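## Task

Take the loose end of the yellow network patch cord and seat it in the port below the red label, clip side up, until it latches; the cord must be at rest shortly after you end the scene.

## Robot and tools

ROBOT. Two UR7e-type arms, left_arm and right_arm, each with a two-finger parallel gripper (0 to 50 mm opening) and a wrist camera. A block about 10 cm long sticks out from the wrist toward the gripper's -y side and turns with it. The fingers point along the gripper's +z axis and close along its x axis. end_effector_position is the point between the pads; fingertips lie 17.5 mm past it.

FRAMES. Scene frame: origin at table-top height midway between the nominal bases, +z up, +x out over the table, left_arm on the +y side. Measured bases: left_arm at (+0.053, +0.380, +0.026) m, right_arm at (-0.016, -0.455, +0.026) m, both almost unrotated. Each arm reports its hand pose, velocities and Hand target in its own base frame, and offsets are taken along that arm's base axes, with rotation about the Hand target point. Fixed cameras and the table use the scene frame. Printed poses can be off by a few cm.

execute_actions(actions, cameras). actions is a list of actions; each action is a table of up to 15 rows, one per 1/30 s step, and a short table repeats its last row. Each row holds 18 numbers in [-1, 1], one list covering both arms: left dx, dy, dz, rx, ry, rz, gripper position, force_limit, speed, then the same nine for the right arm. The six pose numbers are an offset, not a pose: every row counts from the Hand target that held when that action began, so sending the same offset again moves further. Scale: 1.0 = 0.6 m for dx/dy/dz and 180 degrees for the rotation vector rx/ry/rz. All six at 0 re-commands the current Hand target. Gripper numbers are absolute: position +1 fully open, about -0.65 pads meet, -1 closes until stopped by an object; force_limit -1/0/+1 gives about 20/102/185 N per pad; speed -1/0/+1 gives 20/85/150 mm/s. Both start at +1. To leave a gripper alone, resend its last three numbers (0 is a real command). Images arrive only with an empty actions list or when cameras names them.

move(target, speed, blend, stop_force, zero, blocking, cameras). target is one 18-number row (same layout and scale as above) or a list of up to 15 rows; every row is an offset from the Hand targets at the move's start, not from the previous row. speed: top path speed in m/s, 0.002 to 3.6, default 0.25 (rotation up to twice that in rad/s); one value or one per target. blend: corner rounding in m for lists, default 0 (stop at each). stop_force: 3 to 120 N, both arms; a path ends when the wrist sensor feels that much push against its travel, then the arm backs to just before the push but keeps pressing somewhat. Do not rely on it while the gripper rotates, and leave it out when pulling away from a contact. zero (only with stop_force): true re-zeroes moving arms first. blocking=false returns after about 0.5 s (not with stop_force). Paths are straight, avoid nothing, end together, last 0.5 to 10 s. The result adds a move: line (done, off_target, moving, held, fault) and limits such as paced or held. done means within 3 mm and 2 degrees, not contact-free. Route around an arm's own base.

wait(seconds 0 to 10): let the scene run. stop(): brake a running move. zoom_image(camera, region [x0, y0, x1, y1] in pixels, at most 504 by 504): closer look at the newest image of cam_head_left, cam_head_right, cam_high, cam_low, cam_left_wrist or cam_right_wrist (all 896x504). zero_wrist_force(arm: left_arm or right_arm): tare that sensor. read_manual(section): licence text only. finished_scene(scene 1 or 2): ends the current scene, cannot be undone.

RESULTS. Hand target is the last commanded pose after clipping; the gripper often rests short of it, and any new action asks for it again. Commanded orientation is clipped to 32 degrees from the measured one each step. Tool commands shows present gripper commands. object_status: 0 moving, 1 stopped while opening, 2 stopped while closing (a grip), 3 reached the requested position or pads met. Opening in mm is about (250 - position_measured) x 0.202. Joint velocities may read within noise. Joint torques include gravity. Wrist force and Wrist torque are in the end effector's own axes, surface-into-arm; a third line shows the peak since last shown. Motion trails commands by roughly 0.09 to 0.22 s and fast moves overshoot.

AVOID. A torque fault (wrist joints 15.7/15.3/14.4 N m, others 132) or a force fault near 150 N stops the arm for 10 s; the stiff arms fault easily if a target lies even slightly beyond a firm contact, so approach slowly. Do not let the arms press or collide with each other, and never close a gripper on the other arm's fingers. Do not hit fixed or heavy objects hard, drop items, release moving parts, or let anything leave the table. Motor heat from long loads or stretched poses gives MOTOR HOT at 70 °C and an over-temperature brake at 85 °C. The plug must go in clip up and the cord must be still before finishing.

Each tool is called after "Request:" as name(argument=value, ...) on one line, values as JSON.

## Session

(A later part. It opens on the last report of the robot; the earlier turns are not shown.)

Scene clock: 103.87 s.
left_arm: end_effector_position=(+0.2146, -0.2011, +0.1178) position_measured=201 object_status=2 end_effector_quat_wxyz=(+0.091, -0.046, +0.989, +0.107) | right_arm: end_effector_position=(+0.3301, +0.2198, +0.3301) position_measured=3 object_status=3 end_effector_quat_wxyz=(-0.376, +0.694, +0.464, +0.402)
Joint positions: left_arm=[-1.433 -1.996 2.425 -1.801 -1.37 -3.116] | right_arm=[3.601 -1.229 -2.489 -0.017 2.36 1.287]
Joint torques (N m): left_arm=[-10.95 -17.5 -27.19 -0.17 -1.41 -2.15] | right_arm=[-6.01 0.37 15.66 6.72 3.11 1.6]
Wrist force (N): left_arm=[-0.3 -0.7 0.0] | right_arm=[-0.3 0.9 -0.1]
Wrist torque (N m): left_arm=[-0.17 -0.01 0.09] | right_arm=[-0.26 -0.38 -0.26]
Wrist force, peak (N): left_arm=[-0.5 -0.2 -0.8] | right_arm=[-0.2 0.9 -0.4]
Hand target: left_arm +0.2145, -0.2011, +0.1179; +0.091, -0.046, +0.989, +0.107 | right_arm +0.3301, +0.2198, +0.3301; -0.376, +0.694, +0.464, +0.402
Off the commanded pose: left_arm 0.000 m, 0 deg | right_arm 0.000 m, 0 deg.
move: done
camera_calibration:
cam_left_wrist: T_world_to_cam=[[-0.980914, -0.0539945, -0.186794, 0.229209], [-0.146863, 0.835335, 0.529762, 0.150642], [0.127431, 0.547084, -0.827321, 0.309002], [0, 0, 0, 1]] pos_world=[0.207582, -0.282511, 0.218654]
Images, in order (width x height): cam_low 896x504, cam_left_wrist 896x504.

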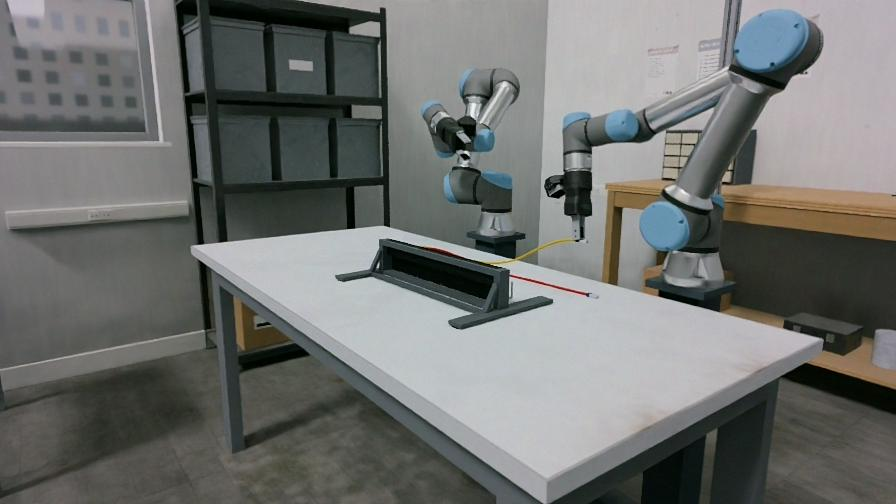

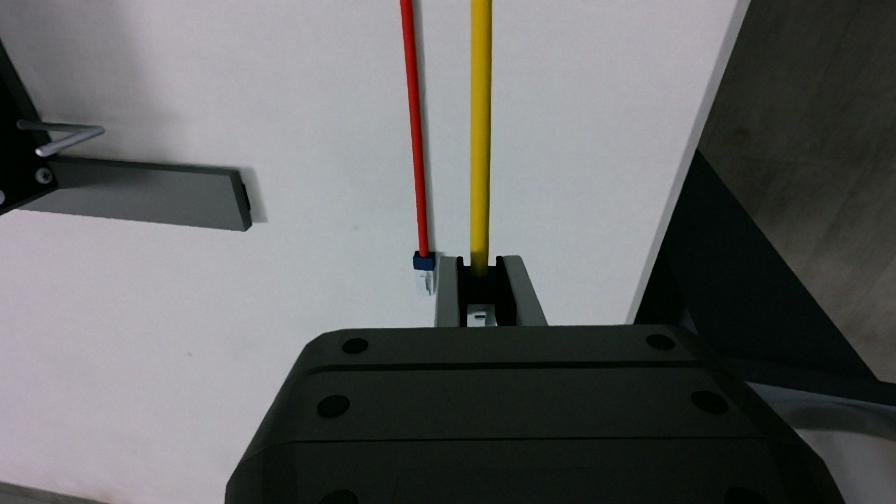

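Request:
move(target=[0.187,-0.261,0.207,0.0465,0.0504,-0.5203,-1,-0.4,-1,0,0,0,0,0,0,1,1,1], speed=0.2)

Request:
move(target=[0,0,0,0,0,0,-1,-0.4,-1,-0.023,0.132,-0.179,0.1136,-0.0818,0,0.2,-0.5,-0.8], speed=0.2, cameras=["cam_left_wrist","cam_right_wrist","cam_high","cam_low"])

Request:
zoom_image(camera="cam_left_wrist", region=[380, 150, 560, 330])

Request:
zoom_image(camera="cam_low", region=[460, 130, 580, 270])

Request:
zoom_image(camera="cam_right_wrist", region=[440, 100, 640, 300])

Scene clock: 121.33 s.
left_arm: end_effector_position=(+0.3267, -0.3577, +0.2421) position_measured=201 object_status=2 end_effector_quat_wxyz=(+0.073, +0.702, +0.705, +0.074) | right_arm: end_effector_position=(+0.3301, +0.2198, +0.3301) position_measured=3 object_status=3 end_effector_quat_wxyz=(-0.376, +0.694, +0.464, +0.402)
Joint positions: left_arm=[-1.219 -1.687 1.935 -1.889 -1.375 -1.216] | right_arm=[3.601 -1.229 -2.489 -0.017 2.36 1.287]
Joint torques (N m): left_arm=[11.22 -8.75 -29.63 -0.54 -1.79 2.36] | right_arm=[-5.51 0.51 15.94 6.7 3.06 1.54]
Wrist force (N): left_arm=[0.1 -0.1 -0.2] | right_arm=[-0.3 0.7 -0.4]
Wrist torque (N m): left_arm=[-0.06 -0.08 0.09] | right_arm=[-0.28 -0.38 -0.25]
Wrist force, peak (N): left_arm=[-0.3 -0.8 0.3] | right_arm=[-0.2 1.0 -0.5]
Hand target: left_arm +0.3267, -0.3577, +0.2421; +0.073, +0.702, +0.704, +0.074 | right_arm +0.3301, +0.2198, +0.3301; -0.376, +0.694, +0.464, +0.402
Off the commanded pose: left_arm 0.000 m, 0 deg | right_arm 0.000 m, 0 deg.
move: done

Scene clock: 123.47 s.
left_arm: end_effector_position=(+0.3267, -0.3577, +0.2421) position_measured=201 object_status=2 end_effector_quat_wxyz=(+0.073, +0.702, +0.704, +0.074) | right_arm: end_effector_position=(+0.3163, +0.2990, +0.2227) position_measured=123 object_status=3 end_effector_quat_wxyz=(-0.431, +0.559, +0.430, +0.563)
Joint positions: left_arm=[-1.219 -1.687 1.935 -1.889 -1.375 -1.216] | right_arm=[3.888 -2.171 -2.601 1.637 2.133 1.572]
Joint torques (N m): left_arm=[10.63 -8.4 -31.09 -0.32 -1.79 2.56] | right_arm=[6.78 20.39 7.32 5.26 -2.05 1.72]
Wrist force (N): left_arm=[0.0 -0.2 -0.2] | right_arm=[-0.5 1.2 -0.7]
Wrist torque (N m): left_arm=[-0.06 -0.05 0.10] | right_arm=[-0.13 -0.47 -0.26]
Wrist force, peak (N): left_arm=[0.2 -0.4 -0.5] | right_arm=[-0.4 1.3 -0.7]
Hand target: left_arm +0.3267, -0.3577, +0.2421; +0.073, +0.702, +0.704, +0.074 | right_arm +0.3163, +0.2990, +0.2227; -0.431, +0.559, +0.430, +0.563
Off the commanded pose: left_arm 0.000 m, 0 deg | right_arm 0.000 m, 0 deg.
move: done
camera_calibration:
cam_left_wrist: T_world_to_cam=[[0.0139504, 0.999894, 0.00420748, 0.359648], [0.844046, -0.0140318, 0.536087, -0.39713], [0.536089, -0.00392732, -0.844152, 0.156622], [0, 0, 0, 1]] pos_world=[0.246215, -0.364567, 0.343596]
cam_right_wrist: T_world_to_cam=[[0.00219078, 0.0105467, 0.999942, -0.215782], [0.814138, -0.580655, 0.00434063, -0.0698366], [0.580667, 0.814081, -0.00985852, -0.294708], [0, 0, 0, 1]] pos_world=[0.228456, 0.201641, 0.213168]
Images, in order (width x height): cam_high 896x504, cam_low 896x504, cam_left_wrist 896x504, cam_right_wrist 896x504.

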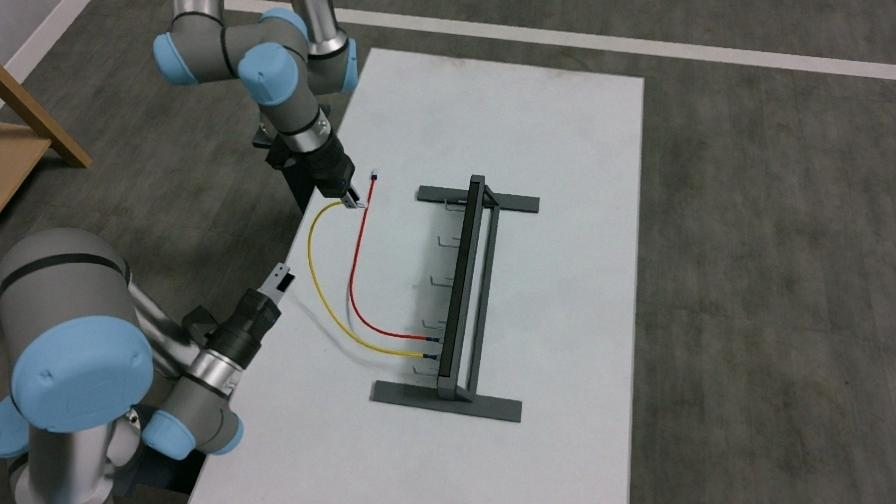

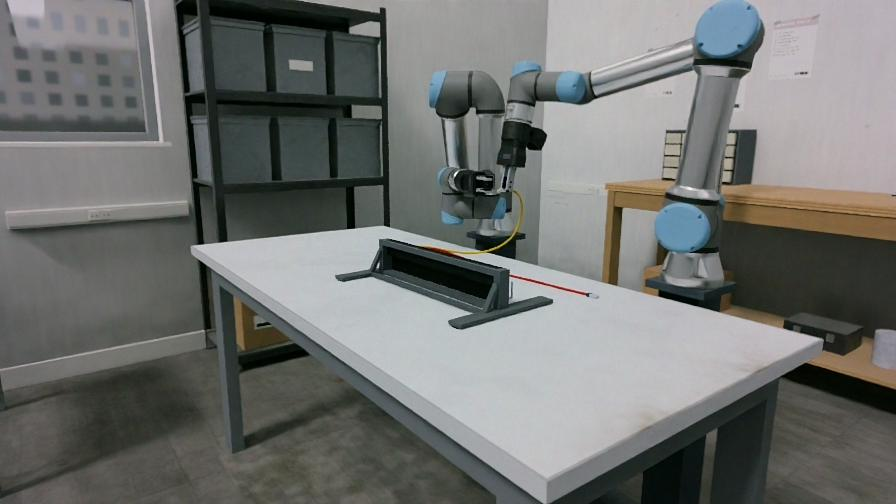

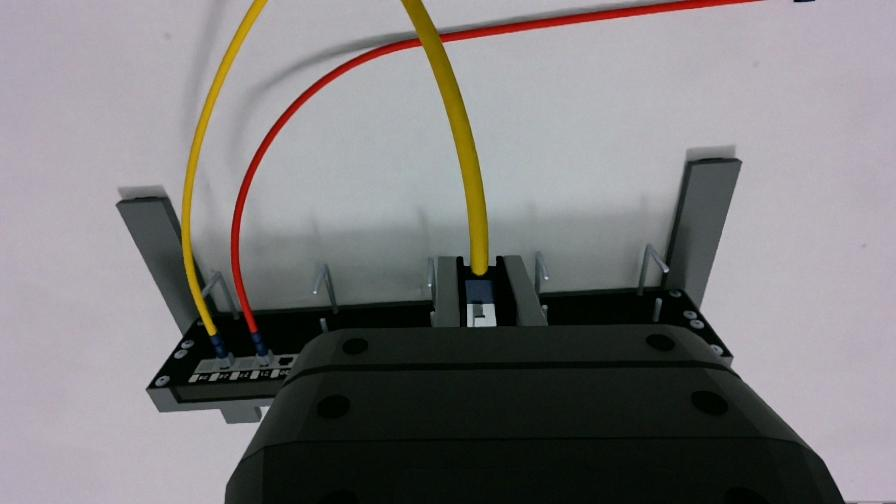

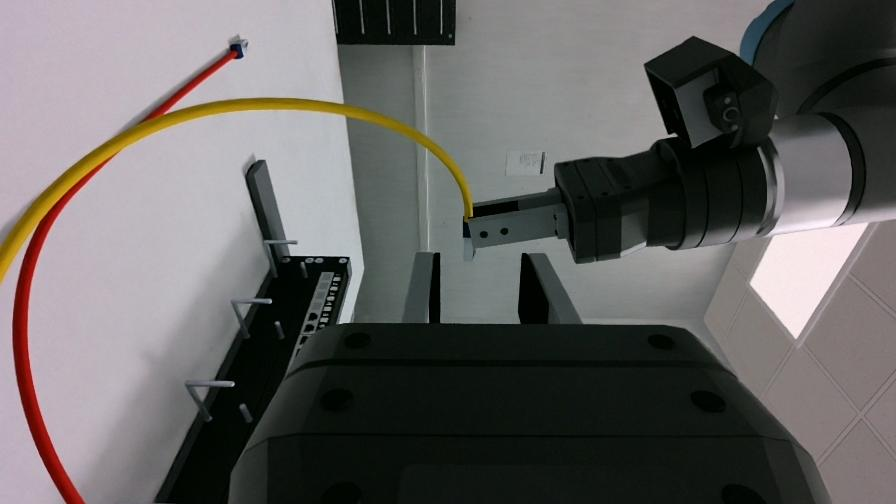

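Scaled by 2.800 from the camera's 896x504 image, which has a finer 1280x720 frame.

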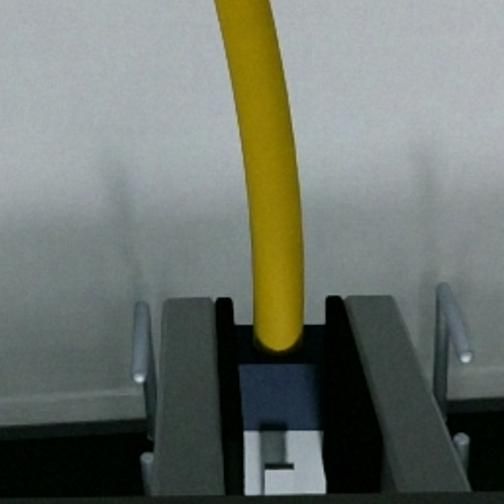

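Scaled by 3.600 from the camera's 896x504 image, which has a finer 1280x720 frame.

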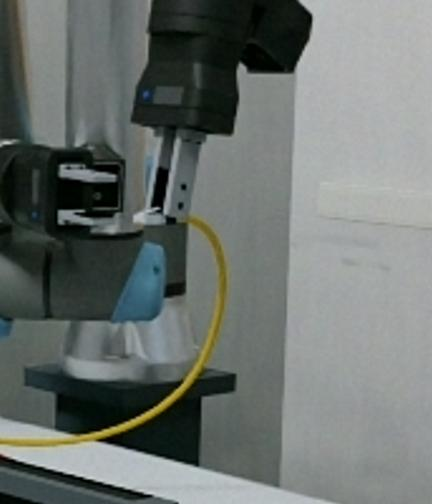

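Scaled by 2.520 from the camera's 896x504 image, which has a finer 1280x720 frame.

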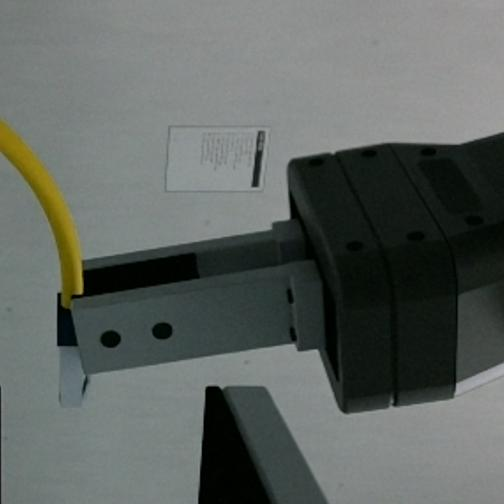

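Request:
move(target=[0,0,0,0,0,0,-1,-0.4,-1,0.0698,0.26,-0.001,0,0,0,0.2,-0.5,-0.8], speed=0.12, stop_force=6, cameras=["cam_left_wrist","cam_right_wrist"])

Request:
zoom_image(camera="cam_left_wrist", region=[350, 150, 560, 330])

Request:
zoom_image(camera="cam_right_wrist", region=[380, 130, 600, 330])

Scene clock: 135.60 s.
left_arm: end_effector_position=(+0.3267, -0.3577, +0.2421) position_measured=201 object_status=2 end_effector_quat_wxyz=(+0.073, +0.702, +0.704, +0.074) | right_arm: end_effector_position=(+0.3582, +0.4550, +0.2221) position_measured=123 object_status=3 end_effector_quat_wxyz=(-0.431, +0.559, +0.430, +0.563)
Joint positions: left_arm=[-1.219 -1.687 1.935 -1.889 -1.375 -1.216] | right_arm=[4.139 -2.204 -2.306 1.373 1.882 1.57]
Joint torques (N m): left_arm=[10.99 -8.9 -30.86 -0.74 -1.46 2.6] | right_arm=[6.32 27.96 13.91 -0.44 -2.13 -0.56]
Wrist force (N): left_arm=[0.2 0.0 -0.3] | right_arm=[-0.4 1.1 -0.7]
Wrist torque (N m): left_arm=[-0.04 -0.09 0.10] | right_arm=[-0.14 -0.50 -0.27]
Wrist force, peak (N): left_arm=[0.2 0.0 -0.7] | right_arm=[-0.2 1.3 -1.7]
Hand target: left_arm +0.3267, -0.3577, +0.2421; +0.073, +0.702, +0.704, +0.074 | right_arm +0.3582, +0.4550, +0.2221; -0.431, +0.559, +0.430, +0.563
Off the commanded pose: left_arm 0.000 m, 0 deg | right_arm 0.000 m, 0 deg.
move: done
camera_calibration:
cam_left_wrist: T_world_to_cam=[[0.0139504, 0.999894, 0.00420748, 0.359648], [0.844046, -0.0140318, 0.536087, -0.39713], [0.536089, -0.00392732, -0.844152, 0.156622], [0, 0, 0, 1]] pos_world=[0.246215, -0.364567, 0.343596]
cam_right_wrist: T_world_to_cam=[[0.00209601, 0.010245, 0.999945, -0.216687], [0.814138, -0.580656, 0.00424261, -0.0133424], [0.580668, 0.814084, -0.00955788, -0.446106], [0, 0, 0, 1]] pos_world=[0.270356, 0.357641, 0.212468]
Images, in order (width x height): cam_left_wrist 896x504, cam_right_wrist 896x504.

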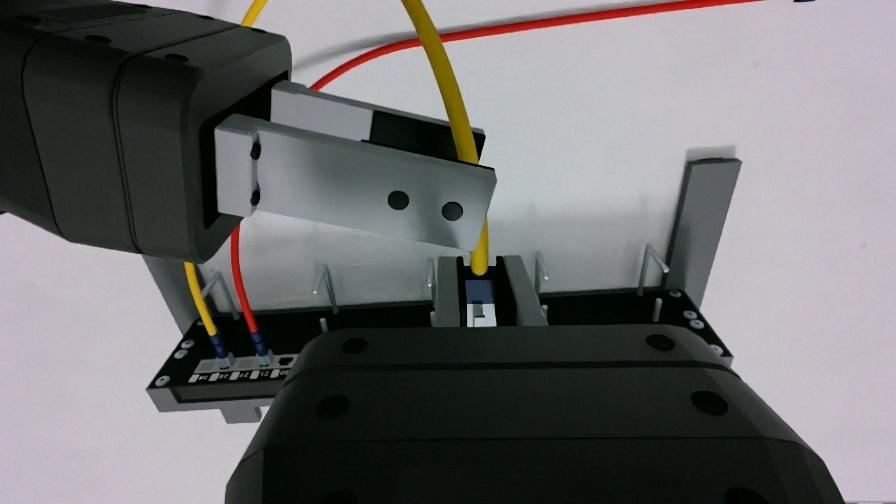

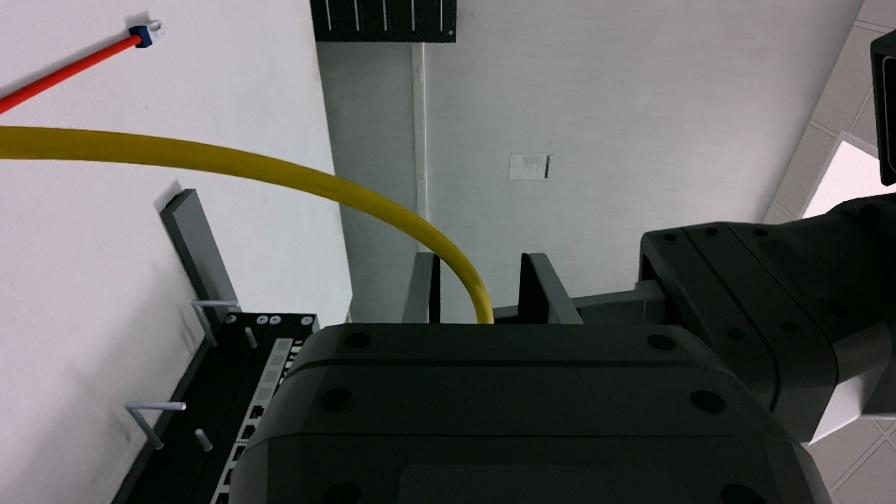

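Scaled by 2.400 from the camera's 896x504 image, which has a finer 1280x720 frame.

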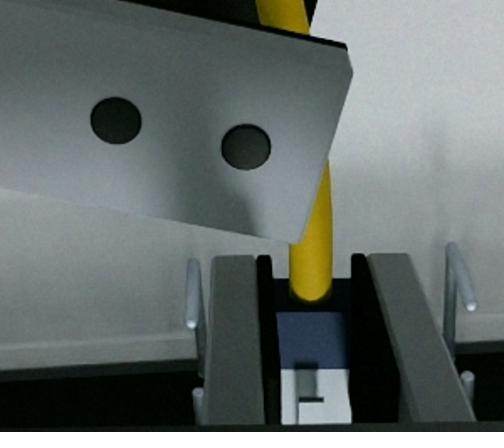

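Scaled by 2.291 from the camera's 896x504 image, which has a finer 1280x720 frame.

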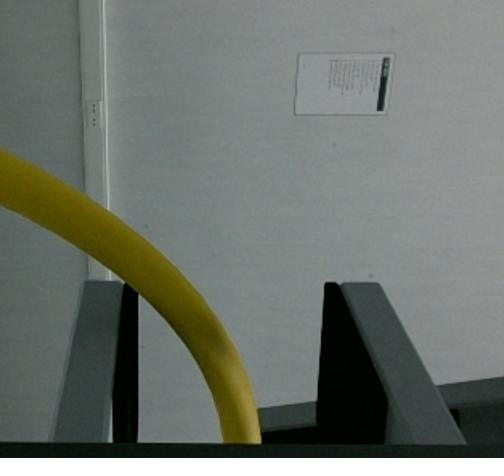

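Request:
move(target=[0,0,0,0,0,0,-1,-0.4,-1,-0.07,-0.26,0,0,0,0,1,-0.5,-0.8], speed=0.15)

Request:
move(target=[0.02,0.02,0.06,0,0,0,-1,-0.4,-1,0,0,0,0,0,0,1,-0.5,-0.8], speed=0.15, cameras=["cam_left_wrist"])

Request:
zoom_image(camera="cam_left_wrist", region=[400, 230, 760, 340])

Request:
zoom_image(camera="cam_left_wrist", region=[130, 280, 450, 400])

Scene clock: 143.77 s.
left_arm: end_effector_position=(+0.3267, -0.3577, +0.2421) position_measured=201 object_status=2 end_effector_quat_wxyz=(+0.073, +0.702, +0.704, +0.074) | right_arm: end_effector_position=(+0.3162, +0.2991, +0.2221) position_measured=3 object_status=3 end_effector_quat_wxyz=(-0.431, +0.559, +0.430, +0.563)
Joint positions: left_arm=[-1.219 -1.687 1.935 -1.889 -1.375 -1.216] | right_arm=[3.889 -2.174 -2.601 1.64 2.132 1.572]
Joint torques (N m): left_arm=[11.67 -9.36 -30.82 -0.45 -1.6 2.51] | right_arm=[-6.93 20.18 -7.12 5.34 1.94 1.71]
Wrist force (N): left_arm=[0.2 0.0 -0.1] | right_arm=[-0.3 1.3 -0.8]
Wrist torque (N m): left_arm=[-0.05 -0.10 0.09] | right_arm=[-0.10 -0.51 -0.26]
Wrist force, peak (N): left_arm=[0.7 -0.2 -0.2] | right_arm=[-0.3 1.4 -1.5]
Hand target: left_arm +0.3267, -0.3577, +0.2421; +0.073, +0.702, +0.704, +0.074 | right_arm +0.3162, +0.2990, +0.2221; -0.431, +0.559, +0.430, +0.563
Off the commanded pose: left_arm 0.000 m, 0 deg | right_arm 0.000 m, 0 deg.
move: done

Scene clock: 144.77 s.
left_arm: end_effector_position=(+0.3387, -0.3458, +0.2779) position_measured=201 object_status=2 end_effector_quat_wxyz=(+0.073, +0.702, +0.704, +0.074) | right_arm: end_effector_position=(+0.3162, +0.2990, +0.2221) position_measured=3 object_status=3 end_effector_quat_wxyz=(-0.431, +0.559, +0.430, +0.563)
Joint positions: left_arm=[-1.183 -1.709 1.862 -1.802 -1.378 -1.179] | right_arm=[3.888 -2.174 -2.601 1.64 2.133 1.572]
Joint torques (N m): left_arm=[11.43 -33.83 -31.95 -0.58 -1.99 2.77] | right_arm=[-7.19 20.21 -6.92 5.39 2.06 1.76]
Wrist force (N): left_arm=[0.1 -0.3 0.1] | right_arm=[-0.3 1.3 -0.6]
Wrist torque (N m): left_arm=[-0.11 -0.09 0.09] | right_arm=[-0.11 -0.50 -0.27]
Wrist force, peak (N): left_arm=[-0.3 -1.3 0.0] | right_arm=[-0.4 1.6 -0.6]
Hand target: left_arm +0.3387, -0.3457, +0.2781; +0.073, +0.702, +0.704, +0.074 | right_arm +0.3162, +0.2990, +0.2221; -0.431, +0.559, +0.430, +0.563
Off the commanded pose: left_arm 0.000 m, 0 deg | right_arm 0.000 m, 0 deg.
move: done
camera_calibration:
cam_left_wrist: T_world_to_cam=[[0.0139504, 0.999894, 0.00420746, 0.347432], [0.844046, -0.0140318, 0.536087, -0.426253], [0.536089, -0.00392732, -0.844152, 0.180594], [0, 0, 0, 1]] pos_world=[0.258115, -0.352667, 0.379496]
Images, in order (width x height): cam_left_wrist 896x504.

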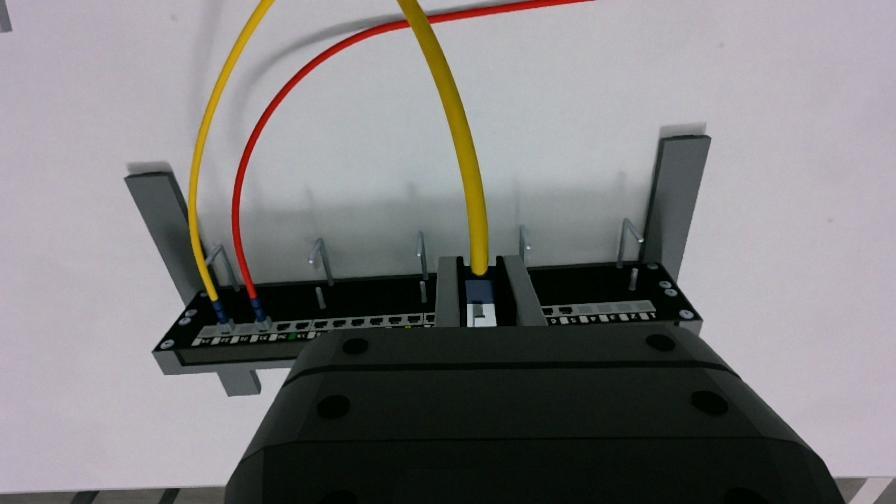

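Scaled by 1.400 from the camera's 896x504 image, which has a finer 1280x720 frame.

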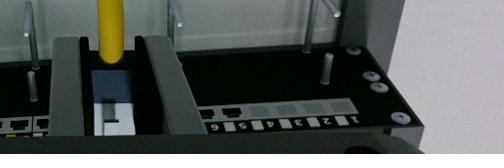

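Scaled by 1.575 from the camera's 896x504 image, which has a finer 1280x720 frame.

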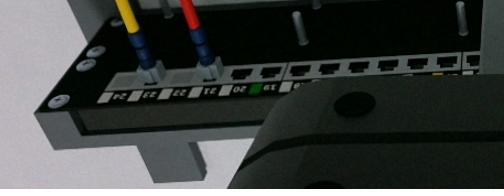

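Request:
move(target=[0.167,0.0745,-0.297,0,0,0,-1,-0.4,-1,0,0,0,0,0,0,1,-0.5,-0.8], speed=0.15, cameras=["cam_left_wrist","cam_high","cam_right_wrist"])

Request:
move(target=[0,0,0,0,0,0,-1,-0.4,-1,0.285,0.173,-0.112,-0.1136,0.0818,0,1,-0.5,-0.8], speed=0.15, cameras=["cam_right_wrist","cam_left_wrist","cam_high"])

Request:
zoom_image(camera="cam_right_wrist", region=[390, 160, 530, 320])

Request:
zoom_image(camera="cam_left_wrist", region=[100, 300, 340, 420])

Request:
zoom_image(camera="cam_left_wrist", region=[640, 300, 880, 420])

Scene clock: 156.40 s.
left_arm: end_effector_position=(+0.4389, -0.3010, +0.1000) position_measured=201 object_status=2 end_effector_quat_wxyz=(+0.073, +0.702, +0.704, +0.074) | right_arm: end_effector_position=(+0.3162, +0.2990, +0.2221) position_measured=3 object_status=3 end_effector_quat_wxyz=(-0.431, +0.559, +0.430, +0.563)
Joint positions: left_arm=[-0.94 -1.422 2.086 -2.357 -1.402 -0.933] | right_arm=[3.888 -2.174 -2.601 1.64 2.133 1.572]
Joint torques (N m): left_arm=[11.3 -17.7 -12.1 -5.48 -1.84 2.42] | right_arm=[-7.07 19.86 -7.23 5.27 2.07 1.73]
Wrist force (N): left_arm=[0.0 -0.2 -0.4] | right_arm=[-0.3 1.5 -0.5]
Wrist torque (N m): left_arm=[-0.10 -0.05 0.06] | right_arm=[-0.07 -0.51 -0.27]
Wrist force, peak (N): left_arm=[0.0 -0.6 -1.5] | right_arm=[-0.3 1.6 -0.7]
Hand target: left_arm +0.4389, -0.3010, +0.0999; +0.073, +0.702, +0.704, +0.074 | right_arm +0.3162, +0.2990, +0.2221; -0.431, +0.559, +0.430, +0.563
Off the commanded pose: left_arm 0.000 m, 0 deg | right_arm 0.000 m, 0 deg.
move: done
camera_calibration:
cam_left_wrist: T_world_to_cam=[[0.0139504, 0.999894, 0.00420748, 0.301988], [0.844046, -0.0140318, 0.536087, -0.414774], [0.536089, -0.00392732, -0.844152, -0.0232049], [0, 0, 0, 1]] pos_world=[0.358315, -0.307867, 0.201496]
cam_right_wrist: T_world_to_cam=[[0.00209601, 0.010245, 0.999945, -0.215001], [0.814138, -0.580656, 0.00424261, -0.0697311], [0.580668, 0.814084, -0.00955788, -0.294721], [0, 0, 0, 1]] pos_world=[0.228356, 0.201641, 0.212468]
Images, in order (width x height): cam_high 896x504, cam_left_wrist 896x504, cam_right_wrist 896x504.

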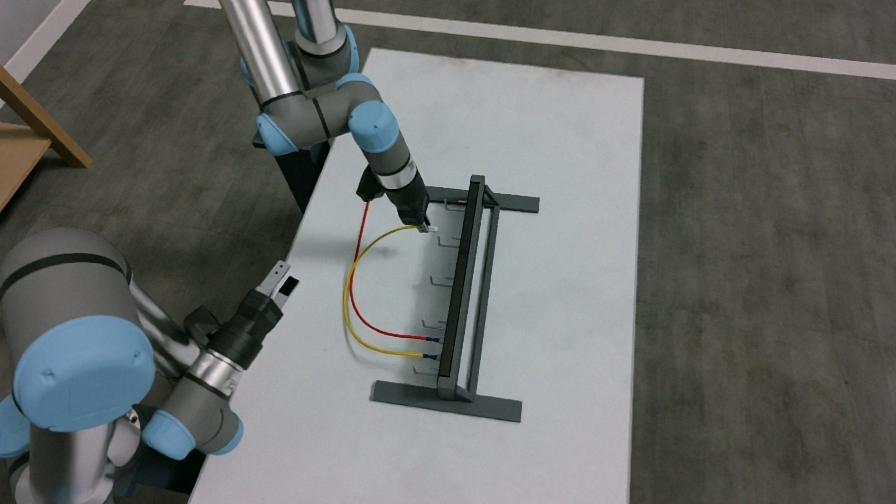

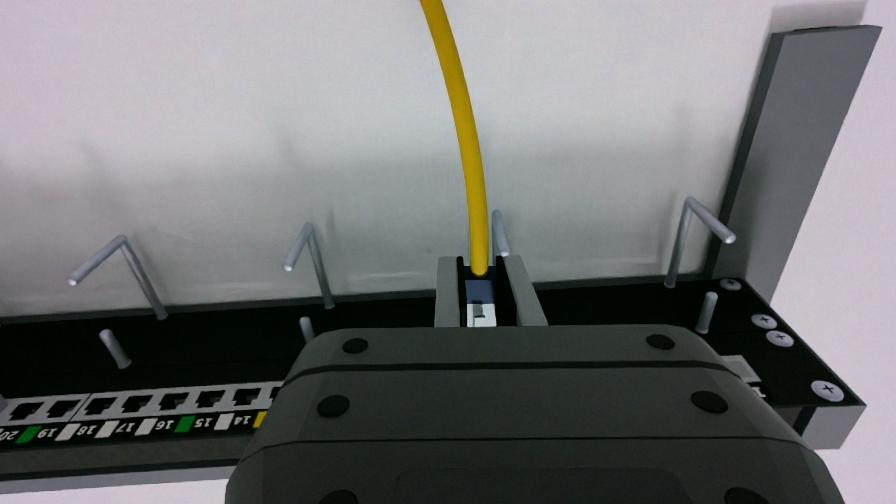

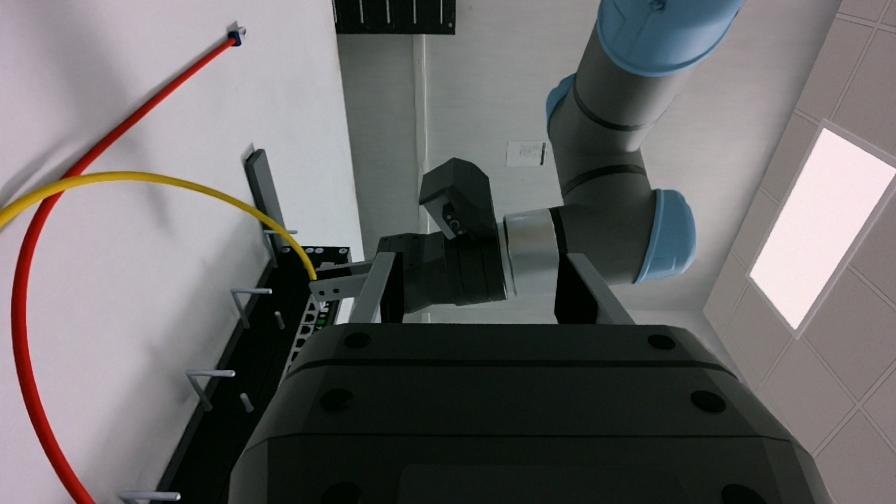

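Scene clock: 158.63 s.
left_arm: end_effector_position=(+0.4389, -0.3010, +0.0999) position_measured=201 object_status=2 end_effector_quat_wxyz=(+0.073, +0.702, +0.704, +0.074) | right_arm: end_effector_position=(+0.4872, +0.4028, +0.1549) position_measured=3 object_status=3 end_effector_quat_wxyz=(-0.376, +0.694, +0.464, +0.402)
Joint positions: left_arm=[-0.94 -1.422 2.086 -2.357 -1.402 -0.932] | right_arm=[3.808 -2.133 -2.127 0.617 2.184 1.428]
Joint torques (N m): left_arm=[11.18 -17.04 -13.25 -5.52 -1.89 2.84] | right_arm=[-7.13 31.85 20.9 0.47 2.92 -1.12]
Wrist force (N): left_arm=[-0.2 -0.3 -0.2] | right_arm=[0.1 0.8 -0.3]
Wrist torque (N m): left_arm=[-0.12 -0.02 0.07] | right_arm=[-0.27 -0.44 -0.15]
Wrist force, peak (N): left_arm=[-0.1 -0.2 -0.7] | right_arm=[0.0 1.4 0.6]
Hand target: left_arm +0.4389, -0.3010, +0.0999; +0.073, +0.702, +0.704, +0.074 | right_arm +0.4872, +0.4028, +0.1549; -0.376, +0.694, +0.464, +0.402
Off the commanded pose: left_arm 0.000 m, 0 deg | right_arm 0.000 m, 0 deg.
move: done
camera_calibration:
cam_left_wrist: T_world_to_cam=[[0.0139504, 0.999894, 0.00420748, 0.301987], [0.844046, -0.0140318, 0.536087, -0.414805], [0.536089, -0.00392732, -0.844152, -0.0233429], [0, 0, 0, 1]] pos_world=[0.358415, -0.307867, 0.201396]
cam_right_wrist: T_world_to_cam=[[0.250334, 0.354825, 0.900795, -0.393638], [0.81485, -0.579669, 0.0018835, -0.148746], [0.522832, 0.733541, -0.43424, -0.352715], [0, 0, 0, 1]] pos_world=[0.404157, 0.31218, 0.201705]
Images, in order (width x height): cam_high 896x504, cam_left_wrist 896x504, cam_right_wrist 896x504.

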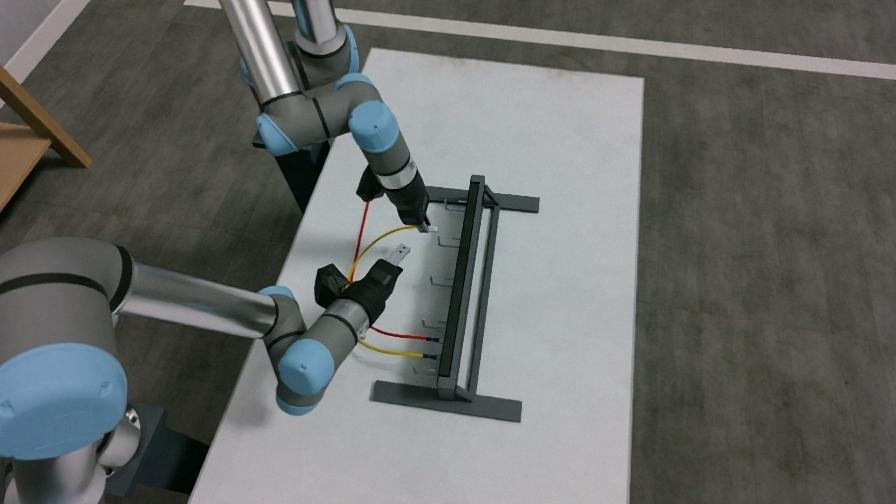

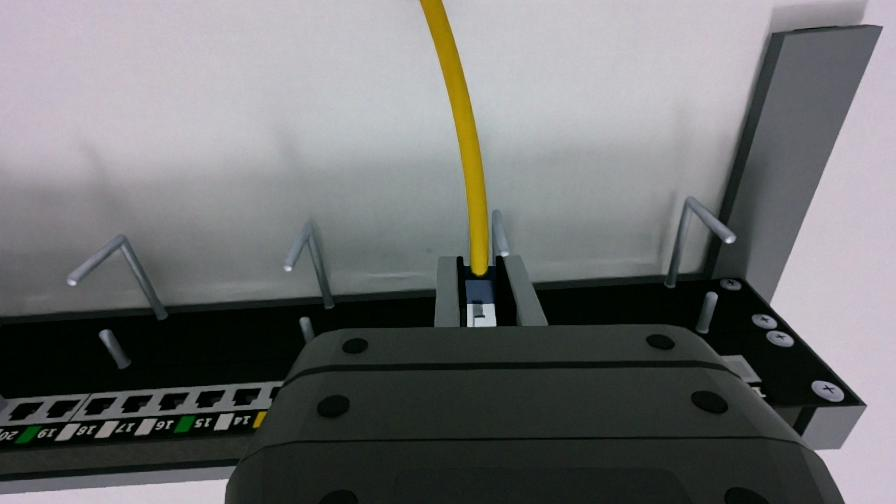

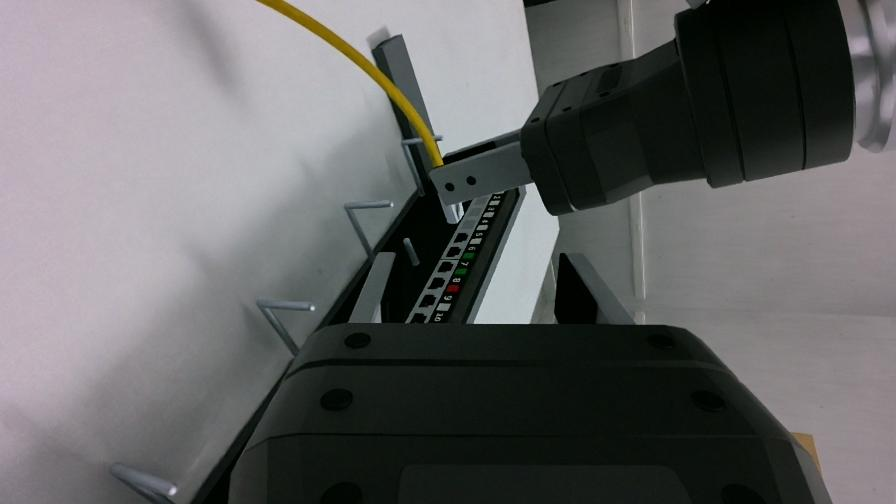

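Scaled by 3.150 from the camera's 896x504 image, which has a finer 1280x720 frame.

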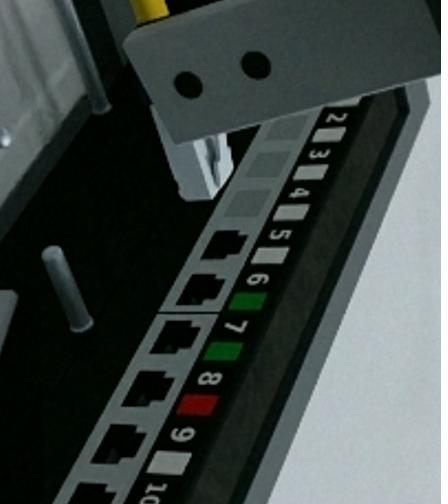

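Scaled by 2.100 from the camera's 896x504 image, which has a finer 1280x720 frame.

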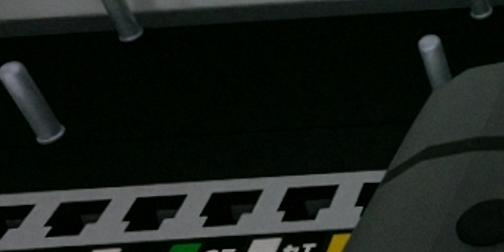

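Scaled by 2.100 from the camera's 896x504 image, which has a finer 1280x720 frame.

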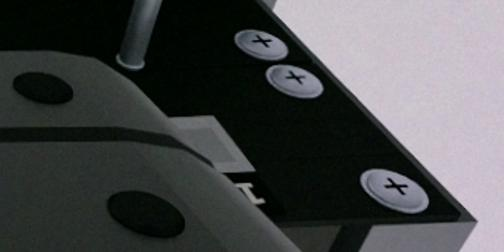

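Request:
move(target=[0.068,-0.0045,-0.0487,0,0,0.025,-1,-0.4,-1,0,0,0,0,0,0,1,-0.5,-0.8], speed=0.05, stop_force=6, cameras=["cam_right_wrist","cam_left_wrist"])

Request:
zoom_image(camera="cam_right_wrist", region=[415, 245, 465, 305])

Request:
zoom_image(camera="cam_left_wrist", region=[60, 310, 340, 420])

Request:
zoom_image(camera="cam_left_wrist", region=[680, 310, 896, 420])

Request:
zoom_image(camera="cam_left_wrist", region=[400, 230, 560, 340])

Scene clock: 192.17 s.
left_arm: end_effector_position=(+0.4797, -0.3037, +0.0707) position_measured=201 object_status=2 end_effector_quat_wxyz=(+0.070, +0.674, +0.731, +0.077) | right_arm: end_effector_position=(+0.4872, +0.4028, +0.1549) position_measured=3 object_status=3 end_effector_quat_wxyz=(-0.376, +0.694, +0.464, +0.402)
Joint positions: left_arm=[-0.882 -1.295 2.017 -2.411 -1.4 -0.954] | right_arm=[3.808 -2.133 -2.126 0.616 2.184 1.427]
Joint torques (N m): left_arm=[11.49 -23.32 -26.55 -5.67 1.62 -2.52] | right_arm=[-6.89 35.93 20.67 0.25 2.86 -1.1]
Wrist force (N): left_arm=[-0.1 0.0 -0.4] | right_arm=[0.0 0.6 0.0]
Wrist torque (N m): left_arm=[-0.04 -0.08 0.11] | right_arm=[-0.29 -0.41 -0.15]
Wrist force, peak (N): left_arm=[0.3 -0.6 -0.7] | right_arm=[0.0 1.0 -0.5]
Hand target: left_arm +0.4797, -0.3037, +0.0707; +0.070, +0.674, +0.731, +0.077 | right_arm +0.4872, +0.4028, +0.1549; -0.376, +0.694, +0.464, +0.402
Off the commanded pose: left_arm 0.000 m, 0 deg | right_arm 0.000 m, 0 deg.
move: done
camera_calibration:
cam_left_wrist: T_world_to_cam=[[-0.0644721, 0.997911, 0.00422678, 0.341268], [0.842563, 0.0521649, 0.536066, -0.41276], [0.534725, 0.0381226, -0.844166, -0.0564205], [0, 0, 0, 1]] pos_world=[0.399948, -0.316872, 0.172196]
cam_right_wrist: T_world_to_cam=[[0.25034, 0.355048, 0.900706, -0.393718], [0.814923, -0.579566, 0.00196078, -0.148905], [0.522714, 0.733515, -0.434426, -0.352674], [0, 0, 0, 1]] pos_world=[0.404257, 0.312181, 0.201705]
Images, in order (width x height): cam_left_wrist 896x504, cam_right_wrist 896x504.

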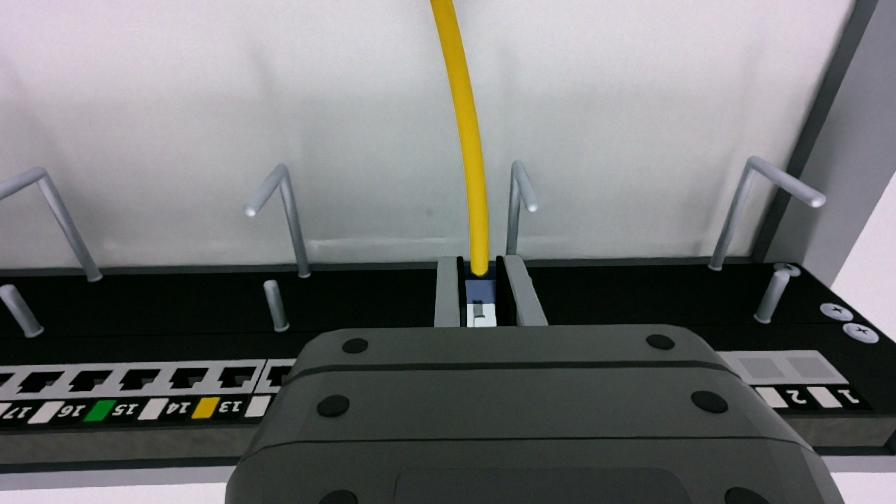

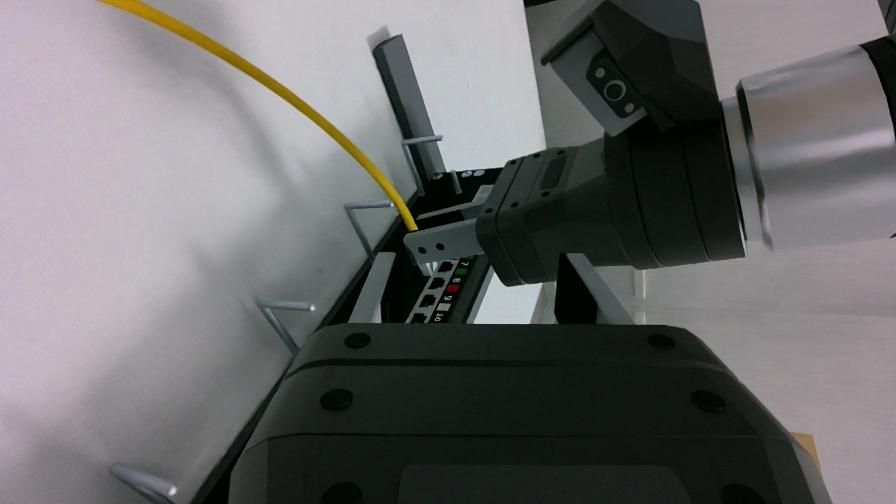

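Scaled by 8.400 from the camera's 896x504 image, which has a finer 1280x720 frame.

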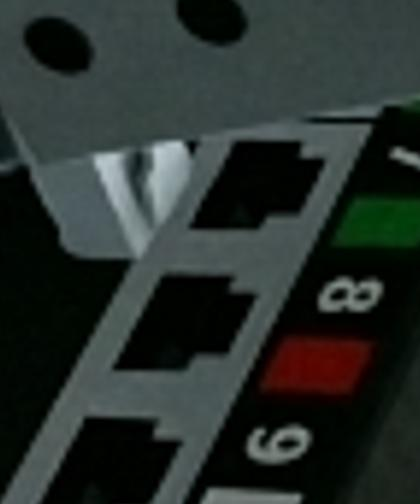

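Scaled by 1.800 from the camera's 896x504 image, which has a finer 1280x720 frame.

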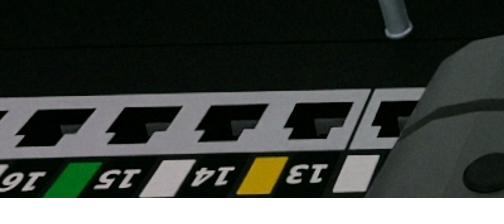

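Scaled by 2.333 from the camera's 896x504 image, which has a finer 1280x720 frame.

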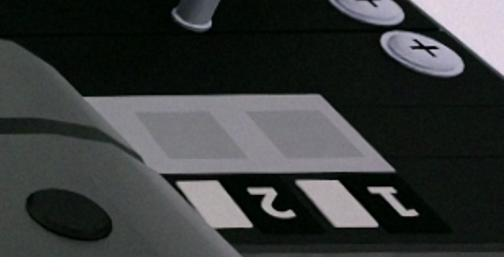

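Scaled by 3.150 from the camera's 896x504 image, which has a finer 1280x720 frame.

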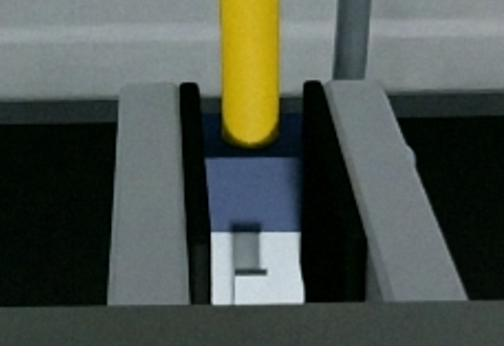

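Request:
move(target=[[-0.1,0,0.1,0,0,0,-1,-0.4,-1,0,0,0,0,0,0,1,-0.5,-0.8],[-0.22,-0.14,0.32,0,0,0,-1,-0.4,-1,0,0,0,0,0,0,1,-0.5,-0.8]], speed=0.15, blend=0.02, cameras=["cam_left_wrist"])

Request:
zoom_image(camera="cam_left_wrist", region=[530, 240, 700, 340])

Request:
zoom_image(camera="cam_left_wrist", region=[400, 230, 560, 340])

Scene clock: 214.17 s.
left_arm: end_effector_position=(+0.3478, -0.3876, +0.2626) position_measured=201 object_status=2 end_effector_quat_wxyz=(+0.070, +0.674, +0.731, +0.077) end_effector_velocity=(+0.000, -0.001, +0.001) end_effector_angular_velocity=(+0.001, -0.001, +0.000) | right_arm: end_effector_position=(+0.4872, +0.4028, +0.1549) position_measured=3 object_status=3 end_effector_quat_wxyz=(-0.376, +0.694, +0.464, +0.402)
Joint positions: left_arm=[-1.202 -1.599 1.797 -1.827 -1.371 -1.278] | right_arm=[3.808 -2.133 -2.126 0.616 2.184 1.427]
Joint velocities: left_arm=[-0.002 0.001 -0.004 0.005 0.001 -0.002] | right_arm=[within noise]
Joint torques (N m): left_arm=[-11.26 -14.1 -31.54 -0.57 2.63 -2.62] | right_arm=[-6.93 45.39 19.98 0.2 2.86 -0.89]
Wrist force (N): left_arm=[0.3 0.0 -0.2] | right_arm=[-0.2 0.6 -0.4]
Wrist torque (N m): left_arm=[-0.06 -0.12 0.16] | right_arm=[-0.30 -0.38 -0.15]
Wrist force, peak (N): left_arm=[-0.1 -0.3 -1.3] | right_arm=[-0.1 0.9 -0.6]
Hand target: left_arm +0.3477, -0.3877, +0.2627; +0.070, +0.674, +0.731, +0.077 | right_arm +0.4872, +0.4028, +0.1549; -0.376, +0.694, +0.464, +0.402
Off the commanded pose: left_arm 0.000 m, 0 deg | right_arm 0.000 m, 0 deg.
move: done
camera_calibration:
cam_left_wrist: T_world_to_cam=[[-0.0645083, 0.997909, 0.0040858, 0.415738], [0.842559, 0.0522712, 0.536062, -0.400075], [0.534727, 0.038023, -0.844169, 0.179264], [0, 0, 0, 1]] pos_world=[0.268048, -0.400772, 0.364096]
Images, in order (width x height): cam_left_wrist 896x504.

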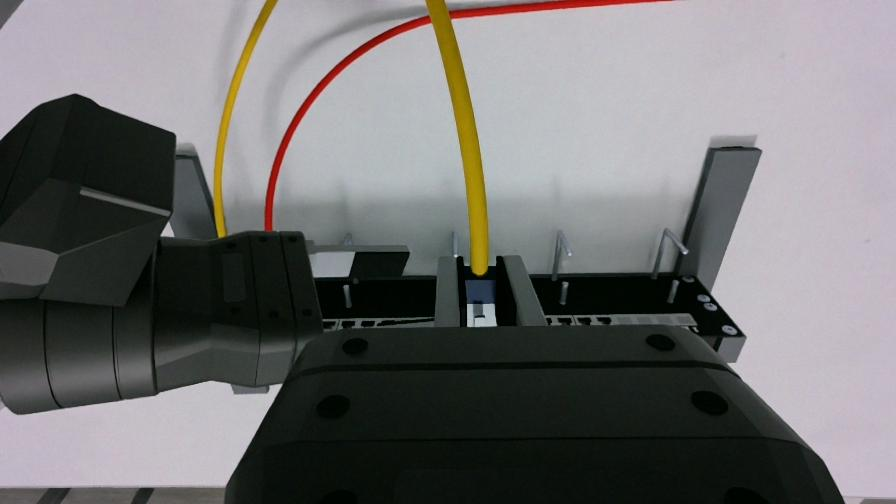

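Scaled by 2.965 from the camera's 896x504 image, which has a finer 1280x720 frame.

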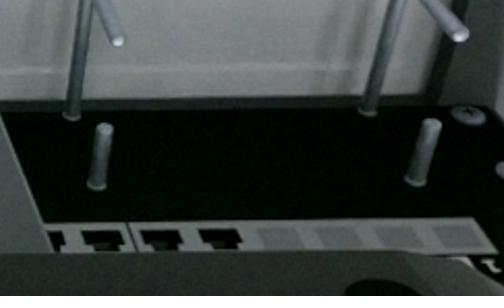

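Scaled by 3.150 from the camera's 896x504 image, which has a finer 1280x720 frame.

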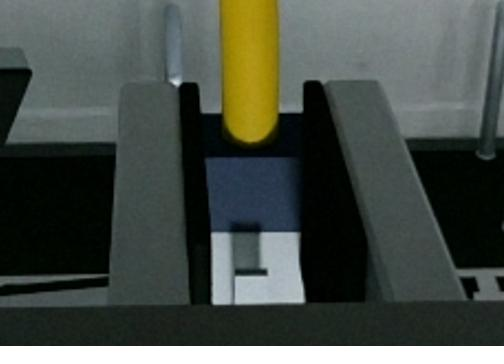

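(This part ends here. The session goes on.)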